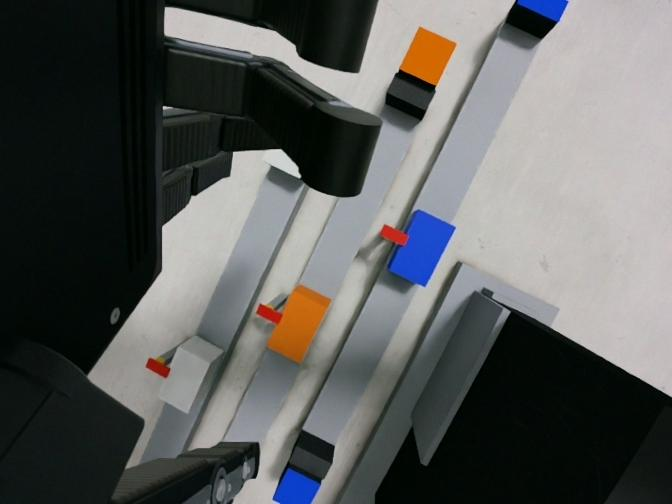

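Call:
{"name": "finished_scene", "arguments": {}}

The scene is finished: the task was done.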